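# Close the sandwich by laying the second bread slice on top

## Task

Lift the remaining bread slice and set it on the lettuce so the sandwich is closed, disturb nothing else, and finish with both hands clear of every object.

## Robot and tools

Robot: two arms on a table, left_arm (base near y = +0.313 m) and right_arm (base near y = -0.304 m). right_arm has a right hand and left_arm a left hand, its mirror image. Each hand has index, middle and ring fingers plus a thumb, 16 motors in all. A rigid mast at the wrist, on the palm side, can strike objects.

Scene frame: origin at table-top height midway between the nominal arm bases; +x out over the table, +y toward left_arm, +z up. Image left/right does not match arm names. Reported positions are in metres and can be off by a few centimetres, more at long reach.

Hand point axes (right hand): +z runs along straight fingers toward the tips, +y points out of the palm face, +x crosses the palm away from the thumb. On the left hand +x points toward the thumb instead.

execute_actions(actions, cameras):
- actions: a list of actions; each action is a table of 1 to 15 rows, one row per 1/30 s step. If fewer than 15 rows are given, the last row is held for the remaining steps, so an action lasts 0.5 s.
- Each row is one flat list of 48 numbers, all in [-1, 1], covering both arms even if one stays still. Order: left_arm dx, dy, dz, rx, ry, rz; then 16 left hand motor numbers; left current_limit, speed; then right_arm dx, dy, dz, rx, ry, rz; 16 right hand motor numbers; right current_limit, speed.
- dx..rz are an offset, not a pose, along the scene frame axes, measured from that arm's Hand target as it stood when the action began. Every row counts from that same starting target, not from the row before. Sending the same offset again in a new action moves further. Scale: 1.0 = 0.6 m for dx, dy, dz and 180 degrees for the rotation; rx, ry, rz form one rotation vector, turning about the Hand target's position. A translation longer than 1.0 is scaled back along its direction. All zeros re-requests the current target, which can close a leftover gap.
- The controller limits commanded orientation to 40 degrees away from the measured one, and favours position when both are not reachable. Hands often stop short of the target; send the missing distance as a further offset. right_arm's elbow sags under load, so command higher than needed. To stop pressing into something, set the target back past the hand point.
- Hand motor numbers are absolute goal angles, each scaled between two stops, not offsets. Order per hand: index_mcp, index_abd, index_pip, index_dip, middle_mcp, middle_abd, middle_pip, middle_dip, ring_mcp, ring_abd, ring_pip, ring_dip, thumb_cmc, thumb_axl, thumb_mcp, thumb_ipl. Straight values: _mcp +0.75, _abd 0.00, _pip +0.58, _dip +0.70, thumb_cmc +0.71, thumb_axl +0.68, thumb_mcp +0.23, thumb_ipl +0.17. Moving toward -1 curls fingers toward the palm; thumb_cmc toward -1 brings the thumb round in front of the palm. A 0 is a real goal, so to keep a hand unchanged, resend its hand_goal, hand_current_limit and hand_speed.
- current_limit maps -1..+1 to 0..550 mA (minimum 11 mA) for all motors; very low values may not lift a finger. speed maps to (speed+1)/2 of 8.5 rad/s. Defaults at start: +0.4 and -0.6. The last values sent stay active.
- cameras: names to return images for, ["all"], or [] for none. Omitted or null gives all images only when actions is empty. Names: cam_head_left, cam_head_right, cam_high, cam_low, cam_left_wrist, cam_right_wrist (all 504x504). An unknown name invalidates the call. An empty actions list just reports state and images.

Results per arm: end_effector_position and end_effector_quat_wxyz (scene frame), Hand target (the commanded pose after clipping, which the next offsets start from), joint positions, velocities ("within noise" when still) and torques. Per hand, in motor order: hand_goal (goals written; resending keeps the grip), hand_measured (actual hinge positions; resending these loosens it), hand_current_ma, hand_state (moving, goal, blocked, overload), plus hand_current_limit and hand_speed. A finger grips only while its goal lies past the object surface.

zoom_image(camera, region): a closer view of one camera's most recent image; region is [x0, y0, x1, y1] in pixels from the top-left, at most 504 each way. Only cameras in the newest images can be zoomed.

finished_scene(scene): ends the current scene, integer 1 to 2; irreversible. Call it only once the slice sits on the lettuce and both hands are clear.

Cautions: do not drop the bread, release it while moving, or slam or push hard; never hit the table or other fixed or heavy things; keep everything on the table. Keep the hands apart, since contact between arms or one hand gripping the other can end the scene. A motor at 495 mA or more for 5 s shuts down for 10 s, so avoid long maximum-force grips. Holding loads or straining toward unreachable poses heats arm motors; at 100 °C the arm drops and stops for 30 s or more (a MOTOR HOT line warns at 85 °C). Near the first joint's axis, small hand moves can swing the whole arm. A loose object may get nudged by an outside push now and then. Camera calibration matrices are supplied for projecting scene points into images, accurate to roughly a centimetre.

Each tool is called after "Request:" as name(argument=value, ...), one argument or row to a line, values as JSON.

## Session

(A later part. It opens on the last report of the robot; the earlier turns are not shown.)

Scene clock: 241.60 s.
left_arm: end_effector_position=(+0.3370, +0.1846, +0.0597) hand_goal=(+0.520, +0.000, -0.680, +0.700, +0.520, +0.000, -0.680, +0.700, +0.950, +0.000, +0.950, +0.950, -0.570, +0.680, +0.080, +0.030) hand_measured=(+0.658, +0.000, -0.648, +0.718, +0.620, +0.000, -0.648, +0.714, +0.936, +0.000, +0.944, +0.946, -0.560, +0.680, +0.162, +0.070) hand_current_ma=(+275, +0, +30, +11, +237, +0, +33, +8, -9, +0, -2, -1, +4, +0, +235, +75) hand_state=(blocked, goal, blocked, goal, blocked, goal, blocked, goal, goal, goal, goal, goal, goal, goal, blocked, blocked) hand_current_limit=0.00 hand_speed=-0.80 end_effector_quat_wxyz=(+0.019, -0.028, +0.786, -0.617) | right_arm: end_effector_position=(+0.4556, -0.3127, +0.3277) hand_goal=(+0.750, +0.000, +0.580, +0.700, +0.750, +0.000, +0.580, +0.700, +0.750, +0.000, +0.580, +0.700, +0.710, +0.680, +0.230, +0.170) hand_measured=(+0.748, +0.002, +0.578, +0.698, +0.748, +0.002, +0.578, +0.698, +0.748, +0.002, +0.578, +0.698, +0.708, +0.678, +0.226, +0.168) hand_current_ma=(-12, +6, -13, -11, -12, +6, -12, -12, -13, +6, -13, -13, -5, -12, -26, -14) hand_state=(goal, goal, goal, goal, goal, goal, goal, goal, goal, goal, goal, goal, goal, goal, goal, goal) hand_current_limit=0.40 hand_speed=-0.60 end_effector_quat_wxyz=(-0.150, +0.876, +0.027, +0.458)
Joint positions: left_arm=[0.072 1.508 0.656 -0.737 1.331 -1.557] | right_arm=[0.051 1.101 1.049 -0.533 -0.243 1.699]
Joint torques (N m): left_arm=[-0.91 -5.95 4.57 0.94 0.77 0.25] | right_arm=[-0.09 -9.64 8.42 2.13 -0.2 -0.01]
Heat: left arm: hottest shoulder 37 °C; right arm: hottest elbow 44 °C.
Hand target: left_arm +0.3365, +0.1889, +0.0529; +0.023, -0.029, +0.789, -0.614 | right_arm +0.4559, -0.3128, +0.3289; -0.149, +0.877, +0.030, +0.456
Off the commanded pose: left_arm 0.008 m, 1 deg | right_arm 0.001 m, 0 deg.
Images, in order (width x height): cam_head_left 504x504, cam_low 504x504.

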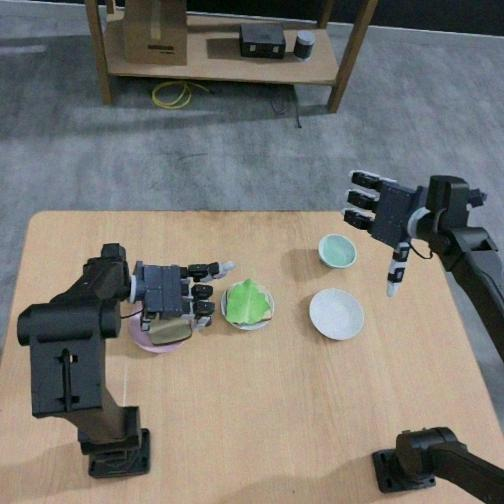

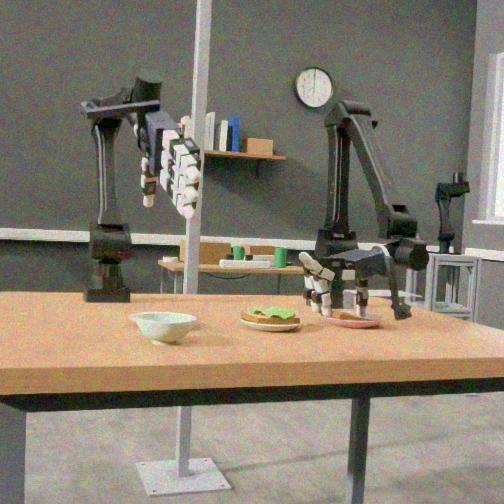

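Request:
execute_actions(
  actions=[
    [[0,0,0.04,0,0,0, 0.52,0,-0.68,0.7,0.52,0,-0.68,0.7,0.95,0,0.95,0.95,-0.57,0.68,0.08,0.03,0,-0.8, 0,0,0,0,0,0, 0.75,0,0.58,0.7,0.75,0,0.58,0.7,0.75,0,0.58,0.7,0.71,0.68,0.23,0.17,0.4,-0.6]],
    [[0,0,0.06,0,0,0, 0.52,0,-0.68,0.7,0.52,0,-0.68,0.7,0.95,0,0.95,0.95,-0.57,0.68,0.08,0.03,0,-0.8, 0,0,0,0,0,0, 0.75,0,0.58,0.7,0.75,0,0.58,0.7,0.75,0,0.58,0.7,0.71,0.68,0.23,0.17,0.4,-0.6]],
    [[0.008,-0.05,0.06,0.0125,0,-0.021, 0.52,0,-0.68,0.7,0.52,0,-0.68,0.7,0.95,0,0.95,0.95,-0.57,0.68,0.08,0.03,0,-0.8, 0,0,0,0,0,0, 0.75,0,0.58,0.7,0.75,0,0.58,0.7,0.75,0,0.58,0.7,0.71,0.68,0.23,0.17,0.4,-0.6]],
    [[0.014,-0.1,0.03,0.0125,0,-0.021, 0.52,0,-0.68,0.7,0.52,0,-0.68,0.7,0.95,0,0.95,0.95,-0.57,0.68,0.08,0.03,0,-0.8, 0,0,0,0,0,0, 0.75,0,0.58,0.7,0.75,0,0.58,0.7,0.75,0,0.58,0.7,0.71,0.68,0.23,0.17,0.4,-0.6]],
    [[0.014,-0.1,0,0.0125,0,-0.021, 0.52,0,-0.68,0.7,0.52,0,-0.68,0.7,0.95,0,0.95,0.95,-0.57,0.68,0.08,0.03,0,-0.8, 0,0,0,0,0,0, 0.75,0,0.58,0.7,0.75,0,0.58,0.7,0.75,0,0.58,0.7,0.71,0.68,0.23,0.17,0.4,-0.6]],
    [[0.014,-0.1,0,0.0125,0,-0.021, 0.52,0,-0.68,0.7,0.52,0,-0.68,0.7,0.95,0,0.95,0.95,-0.57,0.68,0.08,0.03,0,-0.8, 0,0,0,0,0,0, 0.75,0,0.58,0.7,0.75,0,0.58,0.7,0.75,0,0.58,0.7,0.71,0.68,0.23,0.17,0.4,-0.6]],
  ],
  cameras=["cam_head_left","cam_low","cam_head_right"],
)

Request:
zoom_image(
  camera="cam_head_left",
  region=[190, 255, 290, 335],
)

Request:
zoom_image(
  camera="cam_head_right",
  region=[210, 255, 310, 335],
)

Request:
zoom_image(
  camera="cam_low",
  region=[200, 250, 320, 350],
)

Scene clock: 288.83 s.
left_arm: end_effector_position=(+0.3501, -0.0121, +0.1524) hand_goal=(+0.520, +0.000, -0.680, +0.700, +0.520, +0.000, -0.680, +0.700, +0.950, +0.000, +0.950, +0.950, -0.570, +0.680, +0.080, +0.030) hand_measured=(+0.648, +0.000, -0.642, +0.722, +0.604, +0.000, -0.640, +0.720, +0.936, +0.000, +0.944, +0.946, -0.552, +0.680, +0.164, +0.072) hand_current_ma=(+275, +0, +42, +16, +179, +0, +47, +14, -9, +0, -1, -1, +13, +0, +246, +81) hand_state=(blocked, goal, blocked, blocked, blocked, goal, blocked, goal, goal, goal, goal, goal, goal, goal, blocked, blocked) hand_current_limit=0.00 hand_speed=-0.80 end_effector_quat_wxyz=(-0.085, +0.117, +0.831, -0.537) | right_arm: end_effector_position=(+0.4556, -0.3127, +0.3277) hand_goal=(+0.750, +0.000, +0.580, +0.700, +0.750, +0.000, +0.580, +0.700, +0.750, +0.000, +0.580, +0.700, +0.710, +0.680, +0.230, +0.170) hand_measured=(+0.748, +0.002, +0.578, +0.698, +0.748, +0.002, +0.578, +0.698, +0.748, +0.002, +0.578, +0.698, +0.708, +0.678, +0.226, +0.168) hand_current_ma=(-12, +6, -13, -11, -12, +6, -12, -12, -13, +6, -13, -13, -5, -12, -26, -14) hand_state=(goal, goal, goal, goal, goal, goal, goal, goal, goal, goal, goal, goal, goal, goal, goal, goal) hand_current_limit=0.40 hand_speed=-0.60 end_effector_quat_wxyz=(-0.150, +0.876, +0.027, +0.458)
Joint positions: left_arm=[-0.515 1.495 1.01 -0.633 1.099 -2.088] | right_arm=[0.051 1.101 1.049 -0.533 -0.243 1.699]
Joint torques (N m): left_arm=[-0.97 -8.47 11.66 0.77 0.83 -0.09] | right_arm=[-0.09 -9.58 8.42 2.13 -0.2 -0.01]
Heat: left arm: hottest shoulder 37 °C; right arm: hottest elbow 44 °C.
Hand target: left_arm +0.3665, -0.0211, +0.1669; -0.055, +0.077, +0.831, -0.548 | right_arm +0.4559, -0.3128, +0.3289; -0.149, +0.877, +0.030, +0.456
Off the commanded pose: left_arm 0.024 m, 6 deg | right_arm 0.001 m, 0 deg.
joint sent to its limit (left arm) — joint 6 (wrist roll), lower limit. The joint targets are off in orientation, not in position.
Images, in order (width x height): cam_head_left 504x504, cam_head_right 504x504, cam_low 504x504.

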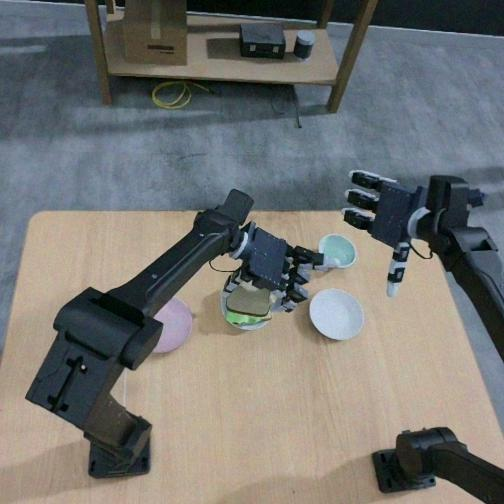

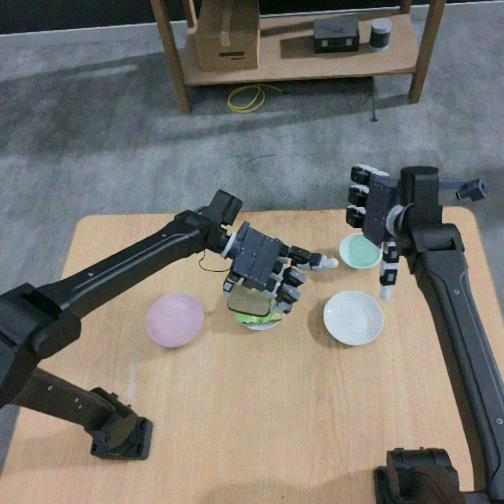

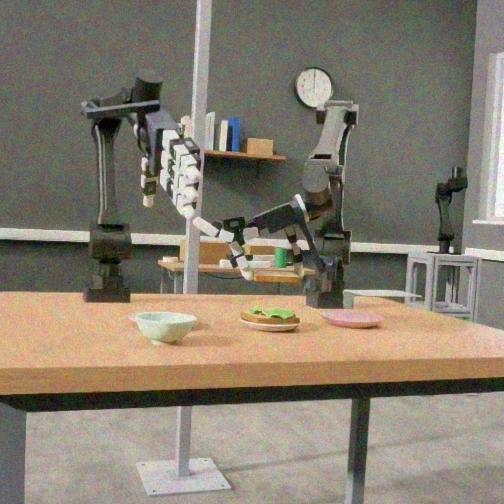

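Scaled by 5.040.

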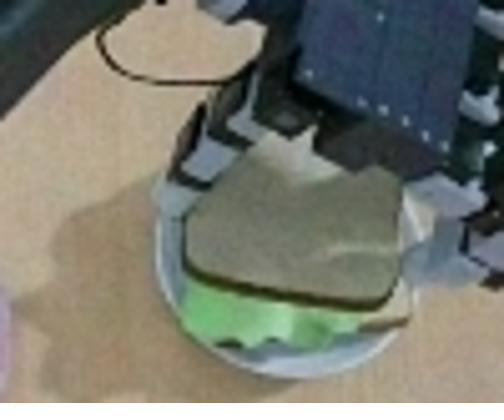

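Scaled by 5.040.

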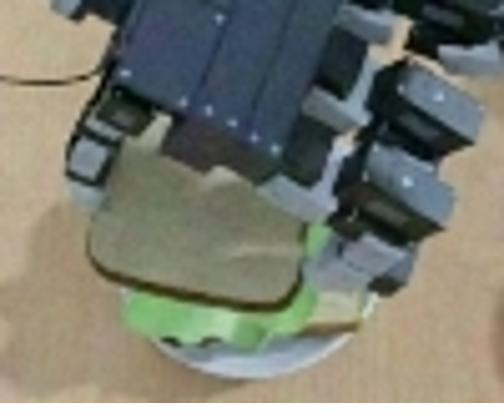

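Scaled by 4.200.

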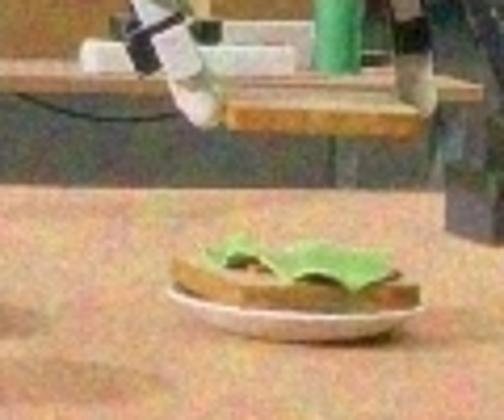

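Request:
execute_actions(
  actions=[
    [[0,-0.022,-0.035,0,0,0, 0.52,0,-0.68,0.7,0.52,0,-0.68,0.7,0.95,0,0.95,0.95,-0.57,0.68,0.08,0.03,0,-0.8, 0,0,0,0,0,0, 0.75,0,0.58,0.7,0.75,0,0.58,0.7,0.75,0,0.58,0.7,0.71,0.68,0.23,0.17,0.4,-0.6]],
    [[0,0,-0.045,0,0,0, 0.52,0,-0.68,0.7,0.52,0,-0.68,0.7,0.95,0,0.95,0.95,-0.57,0.68,0.08,0.03,0,-0.8, 0,0,0,0,0,0, 0.75,0,0.58,0.7,0.75,0,0.58,0.7,0.75,0,0.58,0.7,0.71,0.68,0.23,0.17,0.4,-0.6]],
  ],
  cameras=["cam_head_left","cam_low"],
)

Request:
zoom_image(
  camera="cam_head_left",
  region=[190, 255, 290, 335],
)

Request:
zoom_image(
  camera="cam_low",
  region=[200, 250, 320, 350],
)

Scene clock: 322.70 s.
left_arm: end_effector_position=(+0.3618, -0.0251, +0.1163) hand_goal=(+0.520, +0.000, -0.680, +0.700, +0.520, +0.000, -0.680, +0.700, +0.950, +0.000, +0.950, +0.950, -0.570, +0.680, +0.080, +0.030) hand_measured=(+0.648, +0.000, -0.642, +0.722, +0.604, +0.000, -0.640, +0.720, +0.936, +0.000, +0.944, +0.946, -0.552, +0.680, +0.164, +0.072) hand_current_ma=(+275, +0, +42, +16, +179, +0, +47, +14, -9, +0, -1, -1, +13, +0, +246, +81) hand_state=(blocked, goal, blocked, blocked, blocked, goal, blocked, goal, goal, goal, goal, goal, goal, goal, blocked, blocked) hand_current_limit=0.00 hand_speed=-0.80 end_effector_quat_wxyz=(-0.087, +0.122, +0.832, -0.534) | right_arm: end_effector_position=(+0.4556, -0.3127, +0.3277) hand_goal=(+0.750, +0.000, +0.580, +0.700, +0.750, +0.000, +0.580, +0.700, +0.750, +0.000, +0.580, +0.700, +0.710, +0.680, +0.230, +0.170) hand_measured=(+0.748, +0.002, +0.578, +0.698, +0.748, +0.002, +0.578, +0.698, +0.748, +0.002, +0.578, +0.698, +0.708, +0.678, +0.226, +0.168) hand_current_ma=(-12, +6, -13, -11, -12, +6, -12, -12, -13, +6, -13, -13, -5, -12, -26, -14) hand_state=(goal, goal, goal, goal, goal, goal, goal, goal, goal, goal, goal, goal, goal, goal, goal, goal) hand_current_limit=0.40 hand_speed=-0.60 end_effector_quat_wxyz=(-0.150, +0.876, +0.027, +0.458)
Joint positions: left_arm=[-0.529 1.589 1.012 -0.541 1.092 -2.088] | right_arm=[0.051 1.101 1.049 -0.533 -0.243 1.699]
Joint torques (N m): left_arm=[-2.55 -10.17 8.62 1.73 0.86 -0.08] | right_arm=[-0.09 -9.64 8.43 2.13 -0.2 -0.01]
Heat: left arm: hottest elbow 44 °C; right arm: hottest elbow 45 °C.
Hand target: left_arm +0.3664, -0.0344, +0.1188; -0.055, +0.077, +0.831, -0.548 | right_arm +0.4559, -0.3128, +0.3289; -0.149, +0.877, +0.030, +0.456
Off the commanded pose: left_arm 0.011 m, 7 deg | right_arm 0.001 m, 0 deg.
joint sent to its limit (left arm) — joint 6 (wrist roll), lower limit. The joint targets are off in orientation, not in position.
Images, in order (width x height): cam_head_left 504x504, cam_low 504x504.

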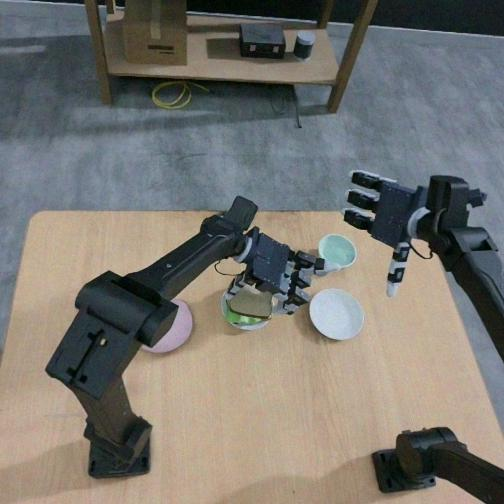

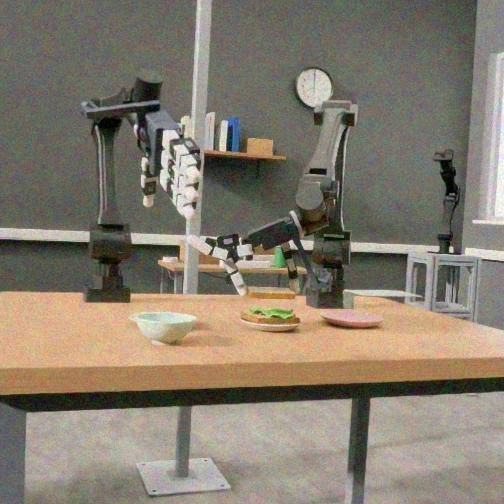

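Scaled by 5.040.

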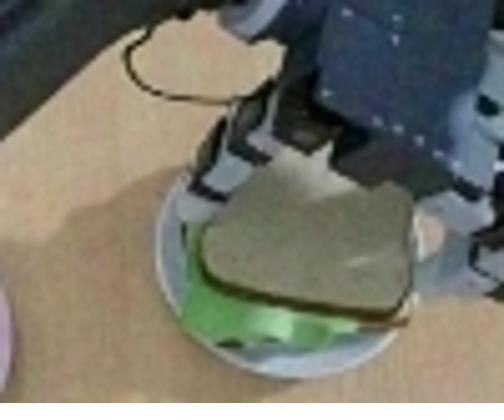

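Scaled by 4.200.

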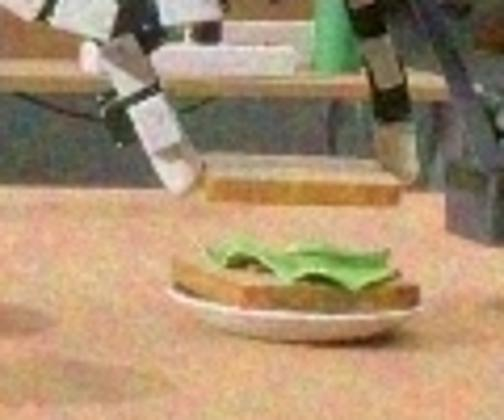

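Request:
execute_actions(
  actions=[
    [[-0.01,0.012,-0.035,0,0,0, 0.52,0,-0.68,0.7,0.52,0,-0.68,0.7,0.95,0,0.95,0.95,-0.57,0.68,0.08,0.03,0,-0.8, 0,0,0,0,0,0, 0.75,0,0.58,0.7,0.75,0,0.58,0.7,0.75,0,0.58,0.7,0.71,0.68,0.23,0.17,0.4,-0.6]],
    [[0,0,-0.02,0,0,0, 0.52,0,-0.68,0.7,0.52,0,-0.68,0.7,0.95,0,0.95,0.95,-0.57,0.68,0.08,0.03,0,-0.8, 0,0,0,0,0,0, 0.75,0,0.58,0.7,0.75,0,0.58,0.7,0.75,0,0.58,0.7,0.71,0.68,0.23,0.17,0.4,-0.6]],
  ],
  cameras=["cam_head_left","cam_low"],
)

Request:
zoom_image(
  camera="cam_head_left",
  region=[190, 255, 290, 335],
)

Request:
zoom_image(
  camera="cam_low",
  region=[220, 270, 320, 350],
)

Scene clock: 346.30 s.
left_arm: end_effector_position=(+0.3638, -0.0260, +0.0934) hand_goal=(+0.520, +0.000, -0.680, +0.700, +0.520, +0.000, -0.680, +0.700, +0.950, +0.000, +0.950, +0.950, -0.570, +0.680, +0.080, +0.030) hand_measured=(+0.648, +0.000, -0.642, +0.722, +0.604, +0.000, -0.640, +0.720, +0.936, +0.000, +0.944, +0.946, -0.552, +0.680, +0.164, +0.072) hand_current_ma=(+275, +0, +42, +16, +179, +0, +47, +14, -9, +0, -1, -1, +13, +0, +246, +81) hand_state=(blocked, goal, blocked, blocked, blocked, goal, blocked, goal, goal, goal, goal, goal, goal, goal, blocked, blocked) hand_current_limit=0.00 hand_speed=-0.80 end_effector_quat_wxyz=(-0.076, +0.129, +0.830, -0.538) | right_arm: end_effector_position=(+0.4556, -0.3127, +0.3277) hand_goal=(+0.750, +0.000, +0.580, +0.700, +0.750, +0.000, +0.580, +0.700, +0.750, +0.000, +0.580, +0.700, +0.710, +0.680, +0.230, +0.170) hand_measured=(+0.748, +0.002, +0.578, +0.698, +0.748, +0.002, +0.578, +0.698, +0.748, +0.002, +0.578, +0.698, +0.708, +0.678, +0.226, +0.168) hand_current_ma=(-12, +6, -13, -11, -12, +6, -12, -12, -13, +6, -13, -13, -5, -12, -26, -14) hand_state=(goal, goal, goal, goal, goal, goal, goal, goal, goal, goal, goal, goal, goal, goal, goal, goal) hand_current_limit=0.40 hand_speed=-0.60 end_effector_quat_wxyz=(-0.150, +0.876, +0.027, +0.458)
Joint positions: left_arm=[-0.529 1.618 0.973 -0.445 1.09 -2.089] | right_arm=[0.051 1.101 1.049 -0.533 -0.243 1.699]
Joint torques (N m): left_arm=[-1.85 -9.23 6.35 2.06 0.82 -0.02] | right_arm=[-0.09 -9.64 8.42 2.11 -0.21 -0.01]
Heat: left arm: hottest elbow 41 °C; right arm: hottest elbow 45 °C.
Hand target: left_arm +0.3604, -0.0272, +0.0859; -0.055, +0.077, +0.831, -0.548 | right_arm +0.4559, -0.3128, +0.3289; -0.149, +0.877, +0.030, +0.456
Off the commanded pose: left_arm 0.008 m, 6 deg | right_arm 0.001 m, 0 deg.
joint sent to its limit (left arm) — joint 6 (wrist roll), lower limit. The joint targets are off in orientation, not in position.
Images, in order (width x height): cam_head_left 504x504, cam_low 504x504.

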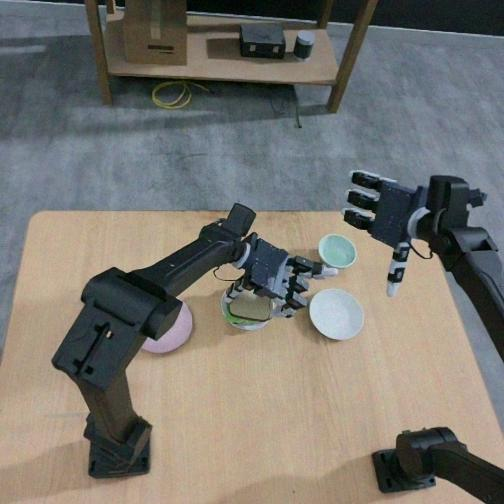

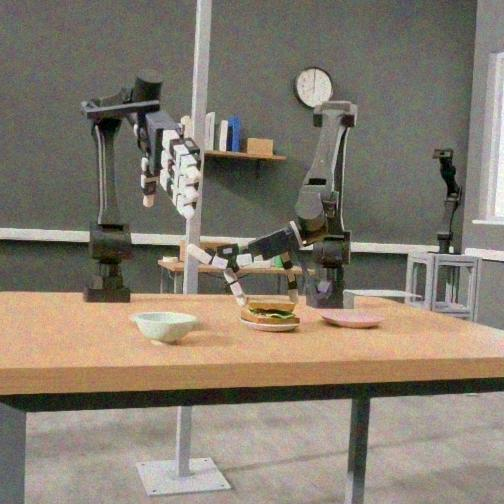

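Scaled by 5.040.

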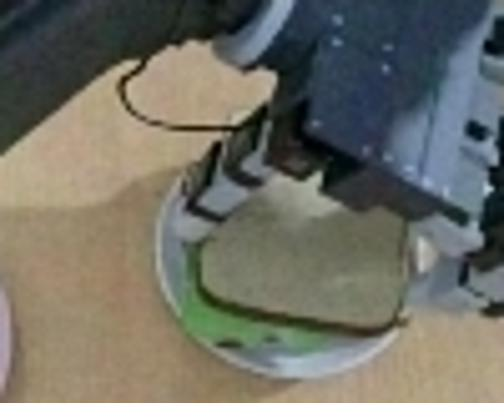

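Scaled by 5.040.

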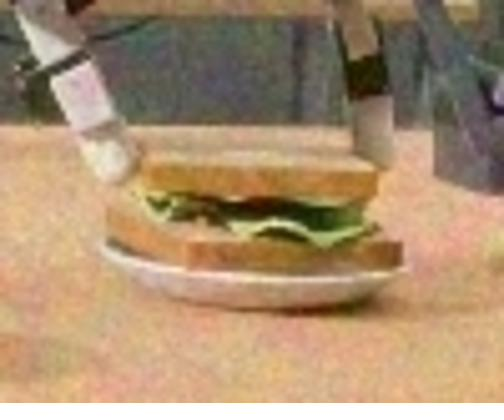

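Request:
execute_actions(
  actions=[
    [[-0.003,0,-0.012,0,0,0, 0.52,0,-0.68,0.7,0.52,0,-0.68,0.7,0.95,0,0.95,0.95,-0.57,0.68,0.08,0.03,0,-0.8, 0,0,0,0,0,0, 0.75,0,0.58,0.7,0.75,0,0.58,0.7,0.75,0,0.58,0.7,0.71,0.68,0.23,0.17,0.4,-0.6]],
  ],
  cameras=["cam_low"],
)

Request:
zoom_image(
  camera="cam_low",
  region=[220, 270, 320, 350],
)

Scene clock: 358.80 s.
left_arm: end_effector_position=(+0.3634, -0.0257, +0.0874) hand_goal=(+0.520, +0.000, -0.680, +0.700, +0.520, +0.000, -0.680, +0.700, +0.950, +0.000, +0.950, +0.950, -0.570, +0.680, +0.080, +0.030) hand_measured=(+0.648, +0.000, -0.642, +0.722, +0.604, +0.000, -0.640, +0.720, +0.936, +0.000, +0.944, +0.946, -0.552, +0.680, +0.164, +0.072) hand_current_ma=(+275, +0, +42, +16, +179, +0, +47, +14, -9, +0, -1, -1, +13, +0, +246, +81) hand_state=(blocked, goal, blocked, blocked, blocked, goal, blocked, goal, goal, goal, goal, goal, goal, goal, blocked, blocked) hand_current_limit=0.00 hand_speed=-0.80 end_effector_quat_wxyz=(-0.075, +0.130, +0.829, -0.538) | right_arm: end_effector_position=(+0.4556, -0.3127, +0.3277) hand_goal=(+0.750, +0.000, +0.580, +0.700, +0.750, +0.000, +0.580, +0.700, +0.750, +0.000, +0.580, +0.700, +0.710, +0.680, +0.230, +0.170) hand_measured=(+0.748, +0.002, +0.578, +0.698, +0.748, +0.002, +0.578, +0.698, +0.748, +0.002, +0.578, +0.698, +0.708, +0.678, +0.226, +0.168) hand_current_ma=(-12, +6, -13, -11, -12, +6, -12, -12, -13, +6, -13, -13, -5, -12, -26, -14) hand_state=(goal, goal, goal, goal, goal, goal, goal, goal, goal, goal, goal, goal, goal, goal, goal, goal) hand_current_limit=0.40 hand_speed=-0.60 end_effector_quat_wxyz=(-0.150, +0.876, +0.027, +0.458)
Joint positions: left_arm=[-0.529 1.626 0.963 -0.424 1.09 -2.089] | right_arm=[0.051 1.101 1.049 -0.533 -0.243 1.699]
Joint torques (N m): left_arm=[-1.61 -9.35 6.32 2 0.87 -0.05] | right_arm=[-0.03 -9.64 8.42 2.13 -0.21 -0.02]
Heat: left arm: hottest elbow 40 °C; right arm: hottest elbow 45 °C.
Hand target: left_arm +0.3587, -0.0272, +0.0788; -0.055, +0.077, +0.831, -0.548 | right_arm +0.4559, -0.3128, +0.3289; -0.149, +0.877, +0.030, +0.456
Off the commanded pose: left_arm 0.010 m, 7 deg | right_arm 0.001 m, 0 deg.
joint sent to its limit (left arm) — joint 6 (wrist roll), lower limit. The joint targets are off in orientation, not in position.
Images, in order (width x height): cam_low 504x504.

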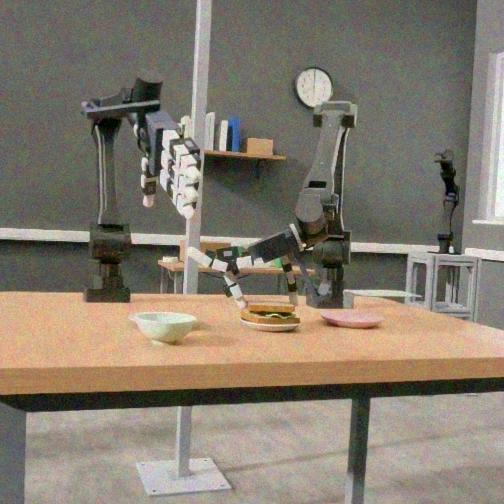

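Scaled by 5.040.

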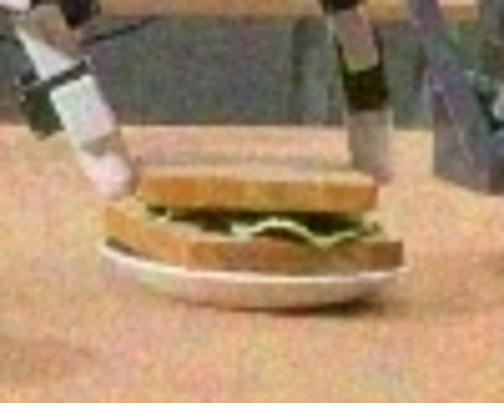

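Request:
execute_actions(
  actions=[
    [[0,0,0,0,0,0, 0.66,0,-0.66,0.7,0.62,0,-0.66,0.7,0.95,0,0.95,0.95,-0.57,0.68,0.19,0.08,0,-0.9, 0,0,0,0,0,0, 0.75,0,0.58,0.7,0.75,0,0.58,0.7,0.75,0,0.58,0.7,0.71,0.68,0.23,0.17,0.4,-0.6]],
    [[0,0,0,0,0,0, 0.75,0,-0.66,0.7,0.72,0,-0.66,0.7,0.95,0,0.95,0.95,-0.57,0.68,0.26,0.12,0,-0.9, 0,0,0,0,0,0, 0.75,0,0.58,0.7,0.75,0,0.58,0.7,0.75,0,0.58,0.7,0.71,0.68,0.23,0.17,0.4,-0.6]],
    [[0,0,0,0,0,0, 0.86,0,-0.66,0.7,0.86,0,-0.66,0.7,0.95,0,0.95,0.95,-0.57,0.68,0.3,0.12,0,-0.9, 0,0,0,0,0,0, 0.75,0,0.58,0.7,0.75,0,0.58,0.7,0.75,0,0.58,0.7,0.71,0.68,0.23,0.17,0.4,-0.6]],
  ],
  cameras=["cam_low","cam_head_left"],
)

Request:
zoom_image(
  camera="cam_low",
  region=[220, 270, 320, 350],
)

Scene clock: 372.53 s.
left_arm: end_effector_position=(+0.3634, -0.0257, +0.0874) hand_goal=(+0.860, +0.000, -0.660, +0.700, +0.860, +0.000, -0.660, +0.700, +0.950, +0.000, +0.950, +0.950, -0.570, +0.680, +0.300, +0.120) hand_measured=(+0.840, +0.000, -0.656, +0.704, +0.842, +0.000, -0.656, +0.704, +0.936, +0.000, +0.944, +0.946, -0.568, +0.680, +0.294, +0.118) hand_current_ma=(-15, +0, +1, +1, -13, +0, +1, +1, -9, +0, -1, -1, +1, +0, -3, -1) hand_state=(goal, goal, goal, goal, goal, goal, goal, goal, goal, goal, goal, goal, goal, goal, goal, goal) hand_current_limit=0.00 hand_speed=-0.90 end_effector_quat_wxyz=(-0.075, +0.130, +0.829, -0.538) | right_arm: end_effector_position=(+0.4556, -0.3127, +0.3277) hand_goal=(+0.750, +0.000, +0.580, +0.700, +0.750, +0.000, +0.580, +0.700, +0.750, +0.000, +0.580, +0.700, +0.710, +0.680, +0.230, +0.170) hand_measured=(+0.748, +0.002, +0.578, +0.698, +0.748, +0.002, +0.578, +0.698, +0.748, +0.002, +0.578, +0.698, +0.708, +0.678, +0.226, +0.168) hand_current_ma=(-12, +6, -13, -11, -12, +6, -12, -12, -13, +6, -13, -13, -5, -12, -26, -14) hand_state=(goal, goal, goal, goal, goal, goal, goal, goal, goal, goal, goal, goal, goal, goal, goal, goal) hand_current_limit=0.40 hand_speed=-0.60 end_effector_quat_wxyz=(-0.150, +0.876, +0.027, +0.458)
Joint positions: left_arm=[-0.529 1.626 0.963 -0.424 1.09 -2.089] | right_arm=[0.051 1.101 1.049 -0.533 -0.243 1.699]
Joint torques (N m): left_arm=[-1.73 -9.7 6.31 1.66 0.87 -0.02] | right_arm=[-0.09 -9.64 8.43 2.11 -0.2 -0.02]
Heat: left arm: hottest elbow 39 °C; right arm: hottest elbow 45 °C.
Hand target: left_arm +0.3587, -0.0272, +0.0788; -0.055, +0.077, +0.831, -0.548 | right_arm +0.4559, -0.3128, +0.3289; -0.149, +0.877, +0.030, +0.456
Off the commanded pose: left_arm 0.010 m, 6 deg | right_arm 0.001 m, 0 deg.
joint sent to its limit (left arm) — joint 6 (wrist roll), lower limit. The joint targets are off in orientation, not in position.
Images, in order (width x height): cam_head_left 504x504, cam_low 504x504.

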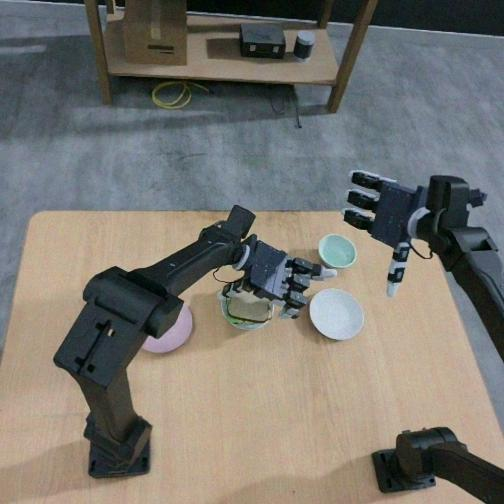

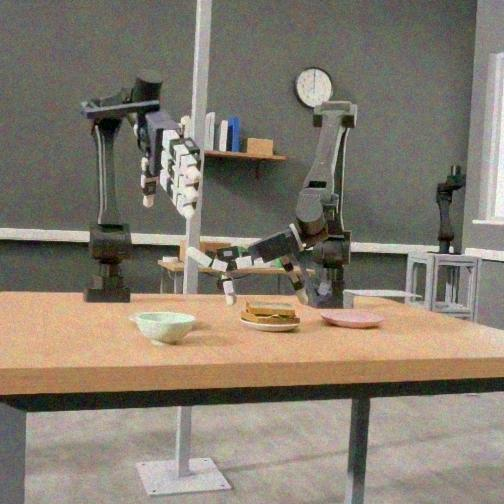

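Scaled by 5.040.

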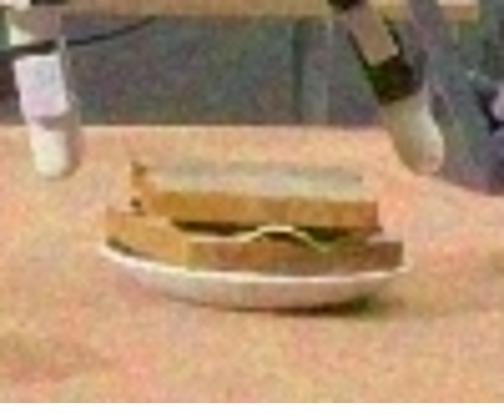

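Request:
execute_actions(
  actions=[
    [[0,0,0.05,0,0,0, 0.86,0,-0.66,0.7,0.86,0,-0.66,0.7,0.95,0,0.95,0.95,-0.57,0.68,0.3,0.12,0,-0.8, 0,0,0,0,0,0, 0.75,0,0.58,0.7,0.75,0,0.58,0.7,0.75,0,0.58,0.7,0.71,0.68,0.23,0.17,0.4,-0.6]],
    [[0,0,0.08,0,0,0, 0.86,0,-0.66,0.7,0.86,0,-0.66,0.7,0.95,0,0.95,0.95,-0.57,0.68,0.3,0.12,0,-0.8, 0,0,0,0,0,0, 0.75,0,0.58,0.7,0.75,0,0.58,0.7,0.75,0,0.58,0.7,0.71,0.68,0.23,0.17,0.4,-0.6]],
    [[-0.05,0.08,0.1,0,0,0, 0.86,0,-0.66,0.7,0.86,0,-0.66,0.7,0.95,0,0.95,0.95,-0.57,0.68,0.3,0.12,0,-0.8, 0,0,0,0,0,0, 0.75,0,0.58,0.7,0.75,0,0.58,0.7,0.75,0,0.58,0.7,0.71,0.68,0.23,0.17,0.4,-0.6]],
  ],
  cameras=["cam_low","cam_head_left","cam_high"],
)

Scene clock: 385.77 s.
left_arm: end_effector_position=(+0.3287, +0.0174, +0.2212) hand_goal=(+0.860, +0.000, -0.660, +0.700, +0.860, +0.000, -0.660, +0.700, +0.950, +0.000, +0.950, +0.950, -0.570, +0.680, +0.300, +0.120) hand_measured=(+0.844, +0.000, -0.658, +0.704, +0.846, +0.000, -0.656, +0.704, +0.936, +0.000, +0.944, +0.946, -0.570, +0.680, +0.294, +0.118) hand_current_ma=(-12, +0, +1, +1, -10, +0, +1, +1, -9, +0, -1, -1, +0, +0, -2, -1) hand_state=(goal, goal, goal, goal, goal, goal, goal, goal, goal, goal, goal, goal, goal, goal, goal, goal) hand_current_limit=0.00 hand_speed=-0.80 end_effector_quat_wxyz=(-0.057, +0.113, +0.827, -0.548) | right_arm: end_effector_position=(+0.4556, -0.3127, +0.3277) hand_goal=(+0.750, +0.000, +0.580, +0.700, +0.750, +0.000, +0.580, +0.700, +0.750, +0.000, +0.580, +0.700, +0.710, +0.680, +0.230, +0.170) hand_measured=(+0.748, +0.002, +0.578, +0.698, +0.748, +0.002, +0.578, +0.698, +0.748, +0.002, +0.578, +0.698, +0.708, +0.678, +0.226, +0.168) hand_current_ma=(-12, +6, -13, -11, -12, +6, -12, -12, -13, +6, -13, -13, -5, -12, -26, -14) hand_state=(goal, goal, goal, goal, goal, goal, goal, goal, goal, goal, goal, goal, goal, goal, goal, goal) hand_current_limit=0.40 hand_speed=-0.60 end_effector_quat_wxyz=(-0.150, +0.876, +0.027, +0.458)
Joint positions: left_arm=[-0.475 1.299 1 -0.77 1.106 -2.089] | right_arm=[0.051 1.101 1.049 -0.533 -0.243 1.699]
Joint torques (N m): left_arm=[-0.97 -6.53 8.42 0.81 0.82 -0.03] | right_arm=[-0.09 -9.64 8.43 2.11 -0.2 -0.02]
Heat: left arm: hottest shoulder 38 °C; right arm: hottest elbow 45 °C.
Hand target: left_arm +0.3288, +0.0208, +0.2167; -0.055, +0.077, +0.831, -0.548 | right_arm +0.4559, -0.3128, +0.3289; -0.149, +0.877, +0.030, +0.456
Off the commanded pose: left_arm 0.006 m, 4 deg | right_arm 0.001 m, 0 deg.
joint sent to its limit (left arm) — joint 6 (wrist roll), lower limit. The joint targets are off in orientation, not in position.
Images, in order (width x height): cam_head_left 504x504, cam_high 504x504, cam_low 504x504.

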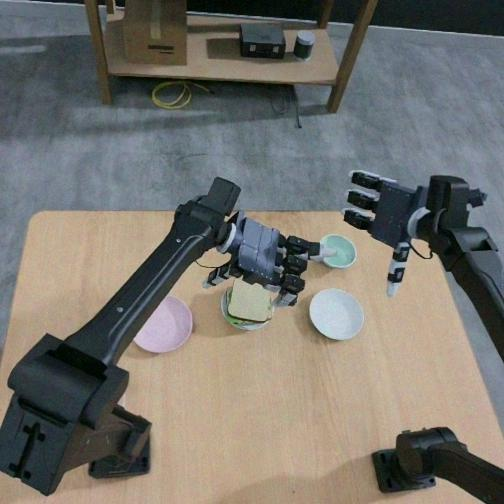

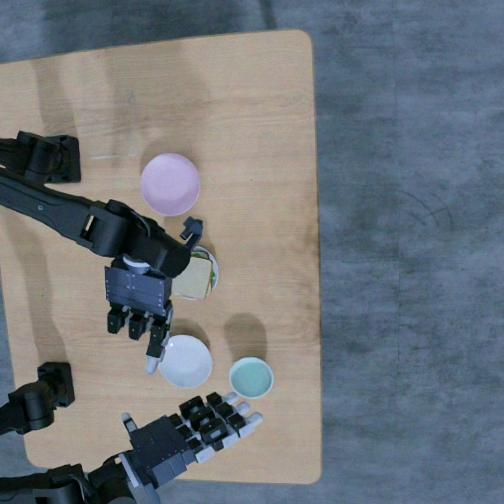

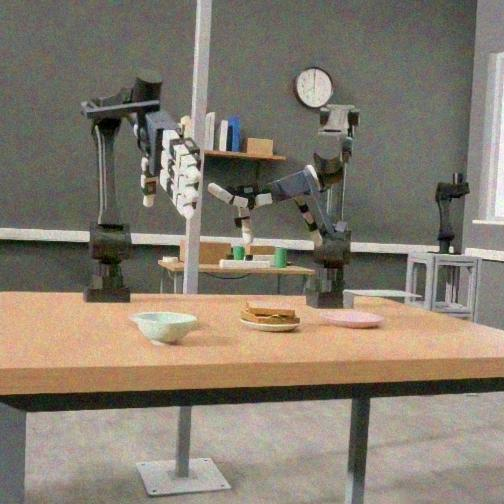

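The sandwich is closed and both hands are clear of everything.

Request:
finished_scene(
  scene=2,
)

The scene is finished: the task was done.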